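# Check server displays for amber fault, else dock at charger

## Task

Look along the aisle for a server whose front display glows amber instead of blue. If one does, finish facing its cabinet so that this server sits at the exact centre of the head_camera image, viewed from the front. That image must also take in the server's front from roughly its middle up to the display, plus the entire display. The server and display must be seen clearly, barely off to one side, with nothing blocking them. If no display is amber, finish parked within the taped charging area by the wall charger, with no part of the robot touching or overhanging the tape, and with the robot's front or back square to the wall. In either case the plastic tote has to finish upright, and the robot must not topple or finish tilted.

## Robot and tools

ROBOT. A Hello Robot Stretch 3 with a single arm. It has a two-wheel base, a lift riding on a mast, and a telescoping arm that reaches out to the robot's right. The arm ends in a wrist with yaw, pitch and roll joints and a two-finger gripper. The head pans and tilts, carrying head_camera and nav_camera. wrist_camera rides on the gripper. The base is 0.33 m long and 0.34 m wide with a rounded rear. It spins about a point 0.05 m behind its front edge and cannot move sideways. With the arm pulled in and the wrist folded, a spin sweeps a 0.28 m radius. An unfolded, level gripper reaches beyond that circle.

FRAMES. All lengths are in metres and all angles in radians. The base frame sits on the floor midway between the drive wheels, with x forward, y to the left and z up. hand_pose is the fingertip pinch point, given in the base frame. The odometry frame is the base frame as it stood at the start. base_odometry counts wheel turns only, so wheel slip shows up as travel. Its heading runs from -3.142 to 3.142, positive to the left.

move. This tool sends one action. An action holds "base", "joints" or both, and may add "speeds", "pace" or "contact_limits". Alternatively it holds {"servos": "reboot"} by itself, which re-enables any servo that shut off. All motions in an action start together.
- base: give exactly one key. {"translate_m": d} drives straight by an offset of d metres from where the base is now. Forward is positive; the range is -3 to 3. {"rotate_rad": d} spins in place by an offset of d radians. Left is positive; the range is -6.4 to 6.4.
- joints: one object holding absolute targets, keyed by joint name:
  - lift_m: 0 to 1.1
  - arm_m: 0 to 0.52
  - wrist_yaw_rad: -1.345 to 4.42. 0 points the gripper along the arm; positive swings it toward the front.
  - wrist_pitch_rad: -1.57 to 0.451. 0 is level; negative points the tips down.
  - wrist_roll_rad: -2.911 to 2.918
  - gripper_m: -0.089 to 0.179. Larger is wider.
  - head_pan_rad: -3.953 to 1.73. 0 faces forward, positive turns left, -1.57 looks along the arm.
  - head_tilt_rad: -1.53 to 0.419. Negative looks down.
- speeds: top speed per key, no higher than max. Default/max speeds are: translate 0.12/0.30 m/s, rotate 0.76/1.90 rad/s, lift 0.11/0.15 m/s, arm 0.14/0.40 m/s. The base is held to 0.10 m/s and 0.63 rad/s unless three conditions all hold: lift_m below 0.30, arm_m below 0.03 and wrist_yaw_rad above 2.54.
- pace: either "default" or "max".
- contact_limits: these are motor_effort percentages from 1 to 100, and each goes only next to its own command. The keys are arm_m (a number), lift_m ({"down": v, "up": v}), translate_m and rotate_rad. Without a limit the base has no contact stop at all.
- cameras: a list drawn from head_camera, nav_camera, wrist_camera and all. Omitting it means all; [] means none.
- blocking: false makes the call return after about 0.5 s while the motion continues. A later move replaces only the targets it names.

OTHER TOOLS. wait(seconds 0 to 10, cameras) lets the scene run on and returns the state. stop(cameras) brakes every running motion of yours. zoom_image(camera, region [x0,y0,x1,y1]) magnifies part of that camera's latest image. Pixel coordinates start at the top-left, and the region can be at most 504 by 504. read_manual returns only licence texts. finished_scene(scene) ends the current scene irreversibly.

RESULTS. The "move" line reads done, or else the worst status among the motions. base_status and joint_status report done, moving, off_target (came to rest short and may still be pushing), contact_stop, time_out or torque_fault. A move ends with time_out if it is still running after 14 s. on_its_own describes things you did not command, such as a slack or held joint; its "held at" value is a target, not a reading. The "pictures" line lists the images in order. head_camera images arrive sideways and need a quarter turn clockwise to stand upright. nav_camera images need a quarter turn counterclockwise.

lidar_m gives twelve 30° sectors, starting straight ahead and running counter-clockwise (4th is left, 7th behind, 10th right). It scans a plane 0.17 m above the floor and does not see clear objects. A "-" means nothing was seen, or that something is closer than 0.15 m. head_depth_mm and wrist_depth_mm are 7x7 grids of median depth, with "-" where there is no reading. motor_effort is in percent, with the peak in brackets. turned_by_imu beats turned_by_wheels when the two differ by more than 0.15 rad. base_tilt is in degrees, with forward and right positive.

ORDER. If a move or wait is refused, or an unrequested stop happens, the later move, wait and finished_scene calls in that same reply are skipped. An invalid call does not skip them. Only the last state in a reply is kept in full.

CAUTIONS. Folding or unfolding the wrist (yaw to 3.0) needs lift_m between 0.32 and 0.95, pitch at -0.4 and roll near 0. Once folded, the lift may drop to 0.25. When yaw is below -0.4, keep pitch at -0.5 or lower. The wrist and head have no contact stop and can shut off with a torque_fault; send a reboot to recover. Pushing with the gripper above about 0.45 m, or driving while the gripper holds or hooks something fixed, can tip the robot. Pull back if base_tilt shows a lean. Avoid drops, slams, hard hits and hard shoves. Keep the tote upright, and finish only once the goal is met and will hold.

Each tool is called as a command line: name --argument value for each argument, lists and objects as JSON in quotes; but a table of rows of numbers goes row by row, as --pt "numbers of a row", without its own name.

## Session

move

Scene clock: 0.00 s.
base_odometry: x=+0.000 y=+0.000 heading=+0.000
turned_by_wheels: +0.000
turned_by_imu: +0.000
base_tilt: forward=+1.1 right=-1.6
lidar_m: 0.87 1.47 1.30 0.85 0.78 0.79 0.99 2.04 1.23 1.36 2.66 0.85
head_depth_mm: 777 776 783 785 784 906 912 / 857 849 843 836 829 822 818 / 974 965 957 947 943 931 926 / 1597 1118 1106 1097 1087 1072 1058 / 1762 1329 1310 1292 1274 1264 1244 / 1646 1631 1619 1576 1561 1536 1511 / 1543 1545 1563 1581 1596 1604 1615
base_status: not commanded
joint_positions: lift_m=+0.445 arm_m=+0.001 wrist_yaw_rad=+2.826 wrist_pitch_rad=-0.448 wrist_roll_rad=+0.000 gripper_m=+0.037 head_pan_rad=+0.000 head_tilt_rad=-0.003
joint_status: not commanded
measured_speeds: all 0
motor_effort: left_wheel=-0.3 right_wheel=-0.3 lift_m=+21.6 arm_m=-3.7 wrist_yaw_rad=+0.2 wrist_pitch_rad=+3.0 wrist_roll_rad=+0.1 gripper_m=+0.1 head_pan_rad=+0.7 head_tilt_rad=+7.3
hand_pose: x=+0.0471 y=+0.0640 z=+0.4511 quat_wxyz=(+0.264, +0.705, +0.047, +0.656) (m; base frame)
wrist_depth_mm: 675 - - - - - - / 156 - - - - - - / 151 - - - - - - / 161 183 - - - - - / 175 188 151 150 150 - - / - 211 129 - 126 - - / - 219 110 - - 91 -
pictures: head_camera (sideways), nav_camera (sideways), wrist_camera
Images, in order (width x height): head_camera 896x504, nav_camera 672x504, wrist_camera 644x364.

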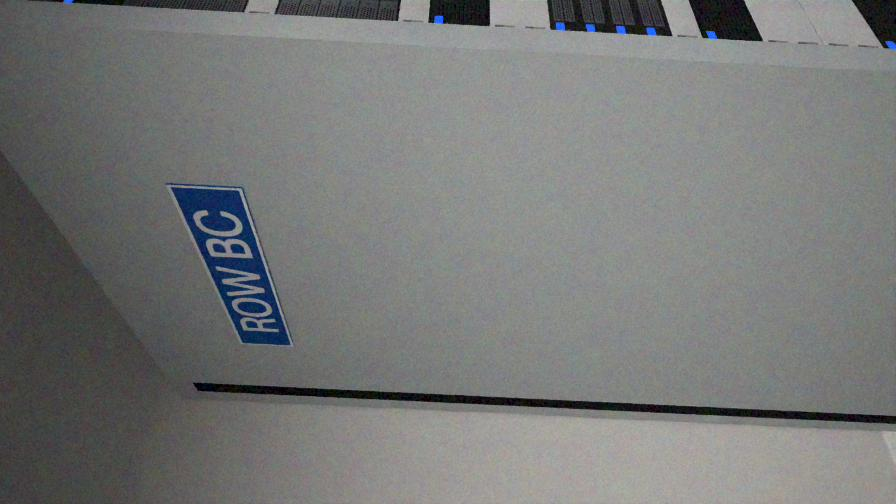

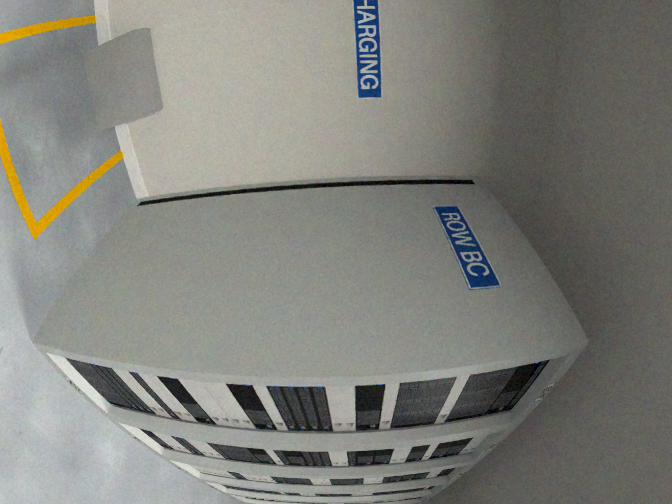

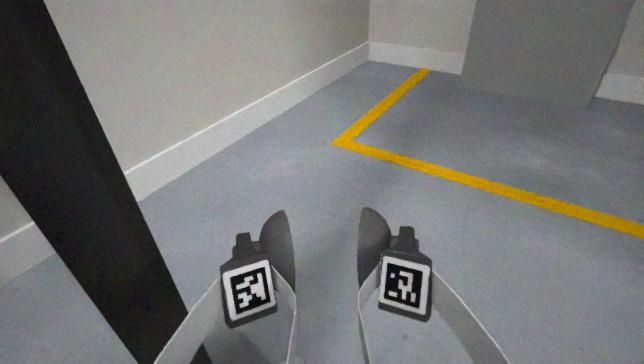

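move --joints '{"head_pan_rad":-0.8,"head_tilt_rad":-0.2}' --cameras '["head_camera","nav_camera"]'

move --joints '{"head_pan_rad":-1.6}' --cameras '["head_camera","nav_camera"]'

move --joints '{"head_pan_rad":0.8,"head_tilt_rad":-0.3}' --cameras '["nav_camera"]'

move --joints '{"head_pan_rad":-2.8}' --cameras '["nav_camera"]'

Scene clock: 7.27 s.
move: done
turned_by_wheels: +0.000
turned_by_imu: +0.001
joint_status: all done
motor_effort: left_wheel=+0.8(1.4) right_wheel=-0.4(0.7) lift_m=+27.6(27.6) arm_m=-8.5(8.5) wrist_yaw_rad=-0.3(0.6) wrist_pitch_rad=+2.9(3.3) wrist_roll_rad=+0.3(0.3) gripper_m=+0.1(0.5) head_pan_rad=-0.3(4.5) head_tilt_rad=-1.4(6.5)
pictures: head_camera (sideways), nav_camera (sideways)

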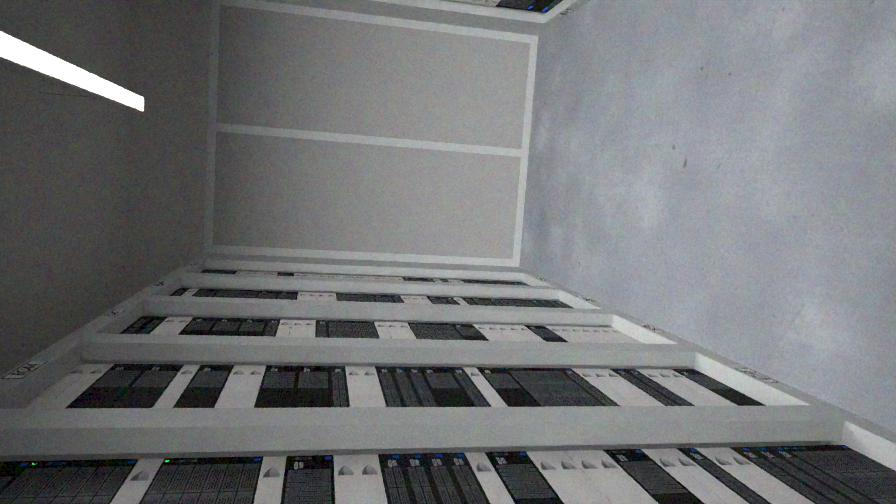

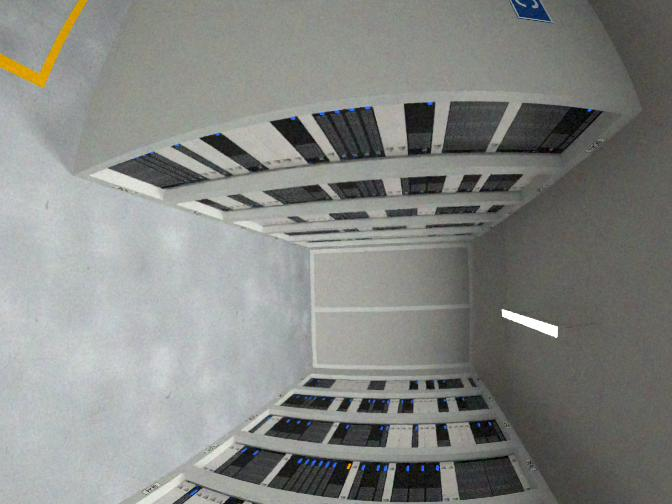

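Scene clock: 8.23 s.
move: done
turned_by_wheels: +0.000
turned_by_imu: +0.000
joint_status: all done
motor_effort: left_wheel=+0.6(1.3) right_wheel=-0.4(0.7) lift_m=+28.8(29.0) arm_m=-9.5(9.5) wrist_yaw_rad=+0.3(0.7) wrist_pitch_rad=+2.6(2.9) wrist_roll_rad=+0.2(0.3) gripper_m=-0.3(0.5) head_pan_rad=+0.3(4.3) head_tilt_rad=-1.7(2.3)
pictures: head_camera (sideways), nav_camera (sideways)

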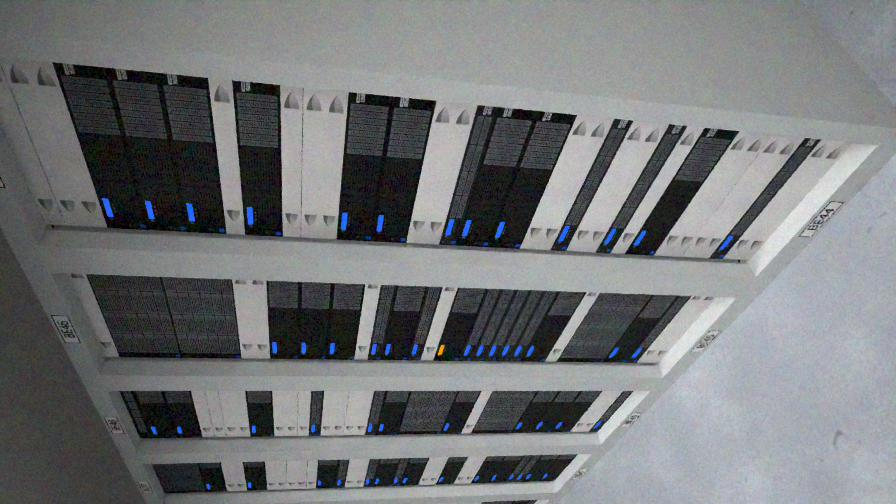

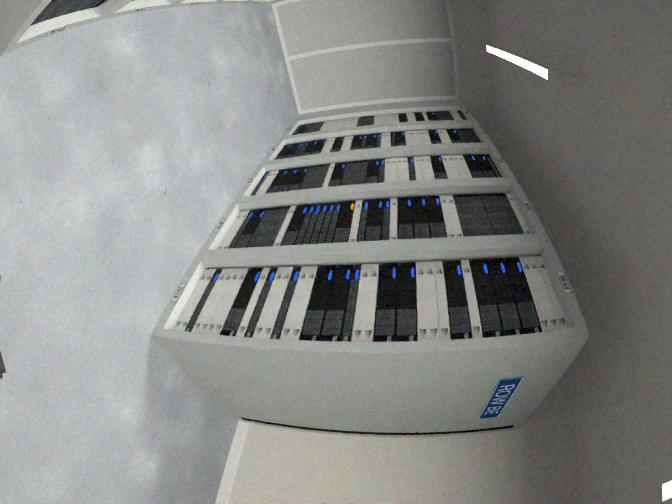

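Scene clock: 9.73 s.
move: done
turned_by_wheels: +0.000
turned_by_imu: +0.000
joint_status: all done
motor_effort: left_wheel=+0.4(1.1) right_wheel=-0.2(0.8) lift_m=+30.7(31.1) arm_m=-11.1(11.4) wrist_yaw_rad=+0.4(0.7) wrist_pitch_rad=+2.8(3.0) wrist_roll_rad=+0.3(0.5) gripper_m=-0.1(0.7) head_pan_rad=-2.2(5.7) head_tilt_rad=-1.2(4.1)
pictures: nav_camera (sideways)

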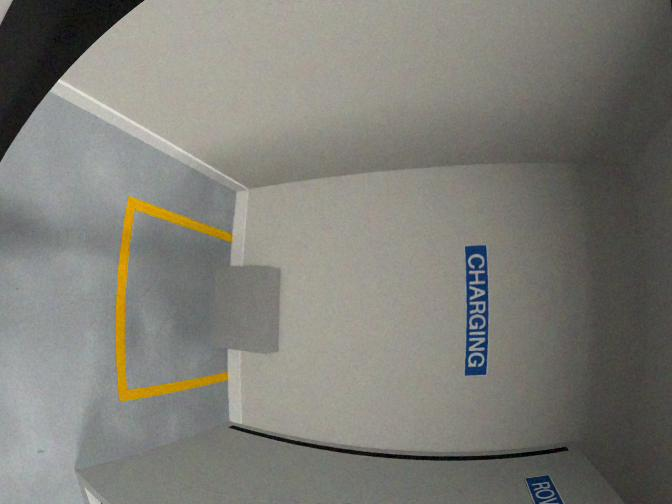

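Scene clock: 12.83 s.
move: done
base_odometry: x=+0.000 y=+0.000 heading=+0.000
turned_by_wheels: +0.000
turned_by_imu: +0.001
base_tilt: forward=+1.0 right=-1.8
lidar_m: 0.87 1.47 1.29 0.85 0.78 0.79 0.99 2.05 1.23 1.35 2.65 0.85
head_depth_mm: 1148 1171 1191 1213 1231 1249 1277 / 1378 1401 1444 1474 1490 1530 1432 / 1729 1778 1817 1879 1922 1813 1456 / 1942 2080 2180 2349 2471 1863 1464 / 1888 1991 2112 2265 2382 1848 1448 / 1819 1931 2062 2162 2320 1860 1449 / 1765 1875 1977 2110 2232 1837 1430
joint_positions: lift_m=+0.445 arm_m=+0.001 wrist_yaw_rad=+2.826 wrist_pitch_rad=-0.448 wrist_roll_rad=+0.000 gripper_m=+0.037 head_pan_rad=-2.812 head_tilt_rad=-0.302
joint_status: all done
measured_speeds: translate_m=+0.000 rotate_rad=+0.000 lift_m=+0.000 arm_m=+0.000 wrist_yaw_rad=+0.000 wrist_pitch_rad=+0.000 wrist_roll_rad=+0.000 head_pan_rad=+0.024 head_tilt_rad=+0.000
motor_effort: left_wheel=+0.5(2.1) right_wheel=-0.4(0.9) lift_m=+35.8(35.8) arm_m=-14.7(15.0) wrist_yaw_rad=+0.1(0.7) wrist_pitch_rad=+2.8(3.1) wrist_roll_rad=+0.0(0.3) gripper_m=+0.2(0.9) head_pan_rad=+2.5(4.4) head_tilt_rad=+3.3(3.9)
hand_pose: x=+0.0471 y=+0.0640 z=+0.4511 quat_wxyz=(+0.264, +0.705, +0.047, +0.656) (m; base frame)
wrist_depth_mm: 688 - - - - - - / 156 - - - - - - / 150 - - - - - - / 162 182 - - - - - / 176 188 151 150 150 - - / - 213 129 - 126 - - / - 220 110 - - 91 -
pictures: nav_camera (sideways)

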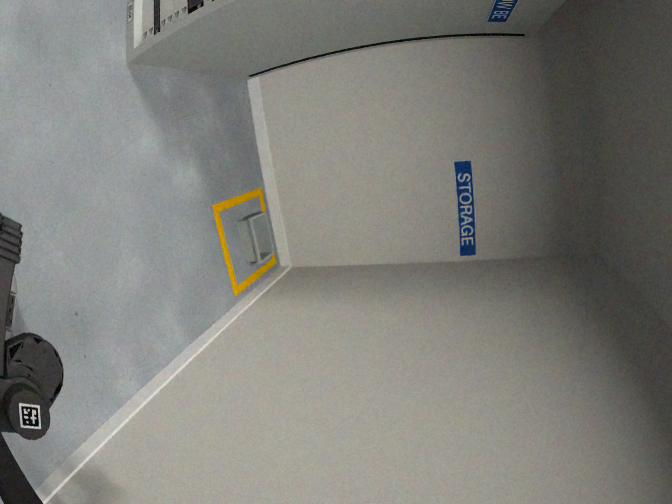

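move --base '{"rotate_rad":-0.95}' --joints '{"head_pan_rad":0,"head_tilt_rad":-0.2}'

Scene clock: 38.37 s.
move: done
base_odometry: x=+0.000 y=+0.000 heading=-0.949
turned_by_wheels: -0.949
turned_by_imu: -0.965
base_tilt: forward=+1.1 right=-1.6
lidar_m: 2.47 0.85 0.95 1.47 1.15 0.82 0.78 0.80 1.07 2.15 1.23 1.46
head_depth_mm: 2670 3267 2954 2912 2703 2229 1664 / 2747 3728 3788 - 3343 2210 1643 / 2438 3746 3838 - 3255 2183 1622 / 2814 3716 3919 - 3214 2155 1599 / 2848 3706 3840 3968 3189 2118 1609 / 2521 2255 2349 2458 2560 2017 1596 / 1494 1565 1625 1654 1722 1755 1499
base_status: done
joint_positions: lift_m=+0.445 arm_m=+0.001 wrist_yaw_rad=+2.826 wrist_pitch_rad=-0.448 wrist_roll_rad=+0.000 gripper_m=+0.037 head_pan_rad=+0.012 head_tilt_rad=-0.198
joint_status: all done
measured_speeds: translate_m=+0.000 rotate_rad=+0.000 lift_m=+0.000 arm_m=+0.000 wrist_yaw_rad=+0.000 wrist_pitch_rad=+0.000 wrist_roll_rad=+0.000 head_pan_rad=-0.024 head_tilt_rad=+0.000
motor_effort: left_wheel=+11.5(14.2) right_wheel=-10.3(16.7) lift_m=+34.4(37.2) arm_m=-16.3(17.2) wrist_yaw_rad=+0.3(0.7) wrist_pitch_rad=+3.0(3.2) wrist_roll_rad=+0.1(0.4) gripper_m=+0.0(0.6) head_pan_rad=-2.8(4.5) head_tilt_rad=+2.1(8.1)
hand_pose: x=+0.0471 y=+0.0640 z=+0.4511 quat_wxyz=(+0.264, +0.705, +0.047, +0.656) (m; base frame)
wrist_depth_mm: - - - - - - 850 / 158 - - - - - 975 / 150 - - - - 980 - / 161 201 - - - - - / 177 188 151 150 150 - - / - 212 129 - 126 - - / - 220 110 - - 91 -
pictures: head_camera (sideways), nav_camera (sideways), wrist_camera

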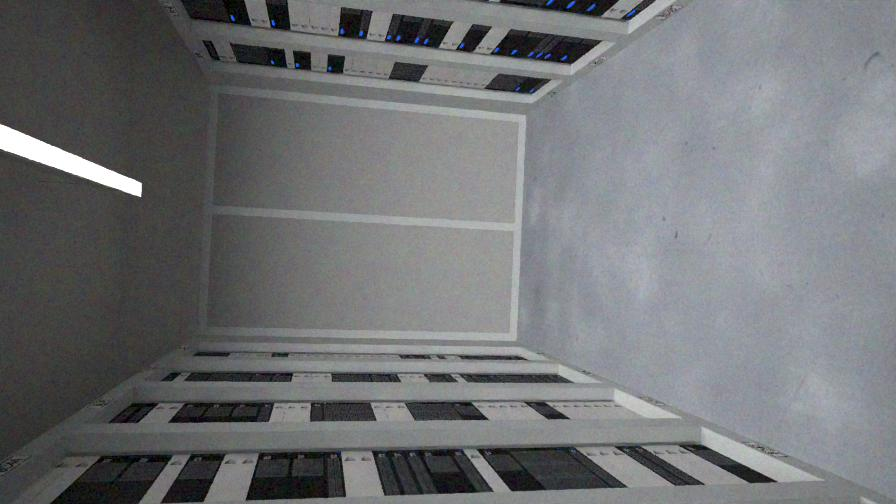

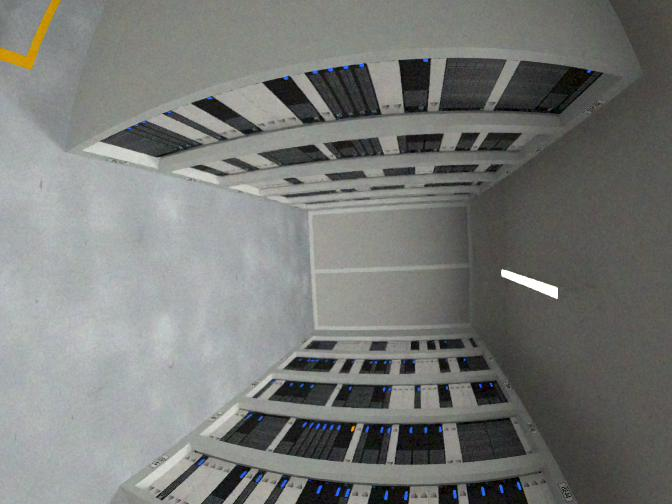

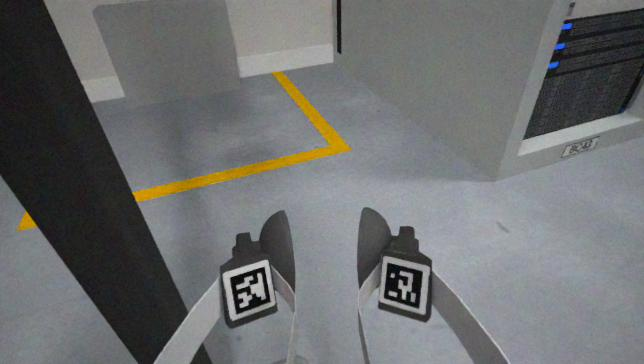

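move --base '{"translate_m":1.5}' --joints '{"head_pan_rad":-1.57,"head_tilt_rad":-0.2}'

Scene clock: 59.13 s.
move: time_out
base_odometry: x=+0.811 y=-1.133 heading=-0.949
turned_by_wheels: +0.000
turned_by_imu: +0.012
base_tilt: forward=+0.9 right=-1.7
lidar_m: 2.34 0.87 0.62 0.54 0.55 0.82 2.17 2.24 1.07 0.97 1.05 1.41
head_depth_mm: 885 927 966 1011 1055 1110 1167 / 888 927 962 1012 1052 1107 1163 / 834 869 912 953 1001 1092 1157 / 887 918 958 1002 1036 1090 1116 / 880 919 962 1004 1051 1099 1155 / 884 920 959 1006 1044 1100 1155 / 879 916 957 1002 1052 1097 1154
base_status: translate_m time_out (by the wheels' count: +1.3933 of +1.5000)
joint_positions: lift_m=+0.445 arm_m=+0.001 wrist_yaw_rad=+2.826 wrist_pitch_rad=-0.448 wrist_roll_rad=+0.000 gripper_m=+0.037 head_pan_rad=-1.570 head_tilt_rad=-0.200
joint_status: all done
motor_effort: left_wheel=+0.3(14.3) right_wheel=-0.3(7.4) lift_m=+19.2(32.7) arm_m=-14.5(16.7) wrist_yaw_rad=+0.2(1.0) wrist_pitch_rad=+2.5(3.3) wrist_roll_rad=+0.2(0.4) gripper_m=-0.6(0.8) head_pan_rad=+2.3(4.7) head_tilt_rad=-1.5(3.9)
hand_pose: x=+0.0471 y=+0.0640 z=+0.4511 quat_wxyz=(+0.264, +0.705, +0.047, +0.656) (m; base frame)
wrist_depth_mm: 457 503 588 663 685 813 900 / 159 526 644 695 753 896 980 / 150 573 687 795 831 994 - / 160 617 758 832 898 - - / 176 198 750 157 151 - - / 653 212 129 - 126 - - / - 219 110 - - 91 -
pictures: head_camera (sideways), nav_camera (sideways), wrist_camera

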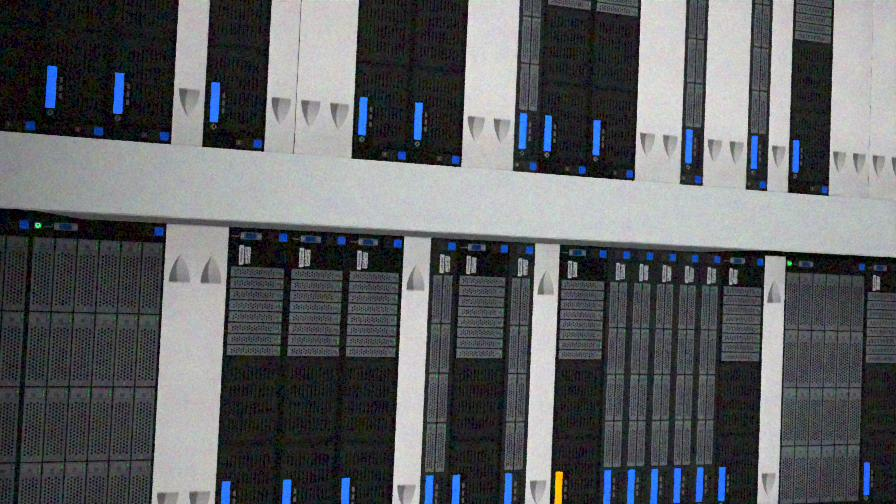

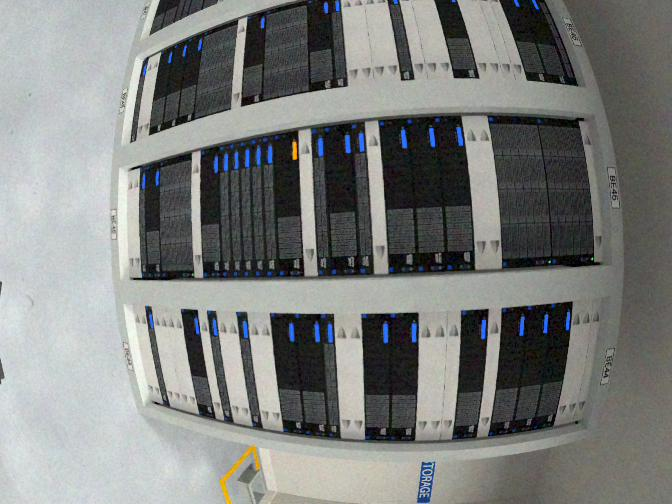

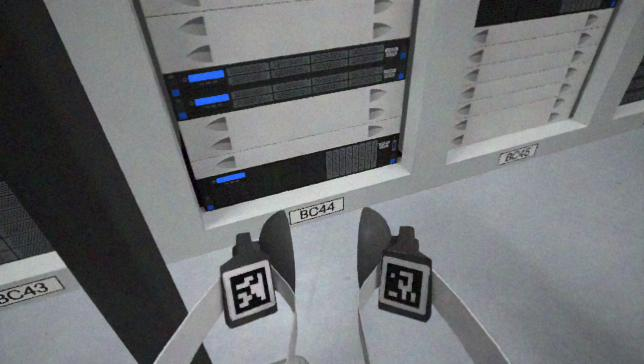

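move --base '{"translate_m":0.24}' --joints '{"head_tilt_rad":-0.4}' --cameras '["head_camera"]'

Scene clock: 69.90 s.
move: done
base_odometry: x=+0.951 y=-1.328 heading=-0.949
turned_by_wheels: +0.000
turned_by_imu: +0.003
base_tilt: forward=+1.0 right=-1.7
lidar_m: 2.29 0.88 0.58 0.60 0.62 0.82 2.42 2.49 1.01 0.98 0.99 1.40
head_depth_mm: 815 865 927 1013 1153 1305 1357 / 832 896 974 1051 1136 1256 1320 / 830 895 973 1061 1174 1297 1357 / 833 894 974 1061 1167 1306 1357 / 834 895 972 1063 1173 1304 1336 / 815 879 941 1024 1124 1249 1303 / 789 859 945 1049 1170 1293 1319
base_status: done
joint_positions: lift_m=+0.445 arm_m=+0.001 wrist_yaw_rad=+2.826 wrist_pitch_rad=-0.448 wrist_roll_rad=+0.000 gripper_m=+0.037 head_pan_rad=-1.570 head_tilt_rad=-0.403
joint_status: all done
motor_effort: left_wheel=+7.2(11.8) right_wheel=+1.3(8.2) lift_m=+22.9(22.9) arm_m=-14.1(15.0) wrist_yaw_rad=+0.3(0.9) wrist_pitch_rad=+2.8(3.2) wrist_roll_rad=+0.4(0.4) gripper_m=+0.3(0.6) head_pan_rad=+1.8(3.5) head_tilt_rad=+5.0(5.0)
hand_pose: x=+0.0471 y=+0.0640 z=+0.4511 quat_wxyz=(+0.264, +0.705, +0.047, +0.656) (m; base frame)
wrist_depth_mm: 507 558 595 609 734 821 985 / 158 592 648 665 827 916 - / 150 638 701 747 882 990 - / 161 691 780 825 - - - / 176 207 746 153 150 - - / 659 212 129 - 126 - - / - 220 110 - - 91 -
pictures: head_camera (sideways)

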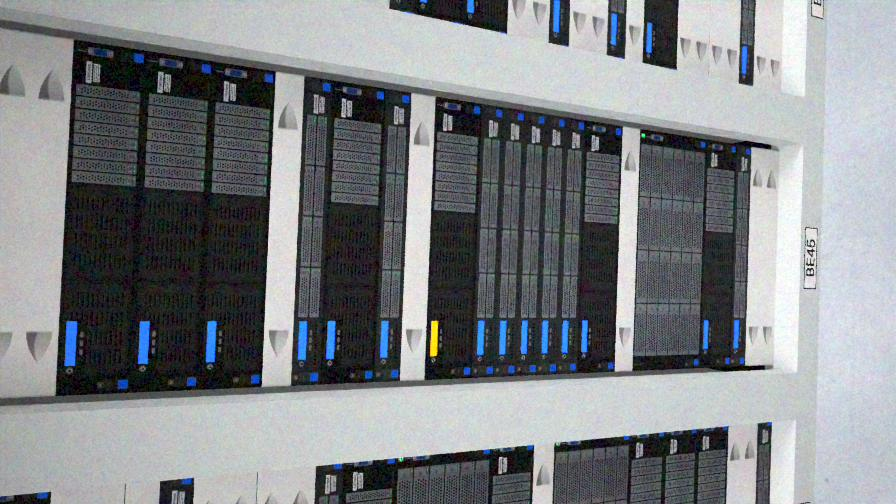

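finished_scene --scene 1

The scene is finished: the task was done.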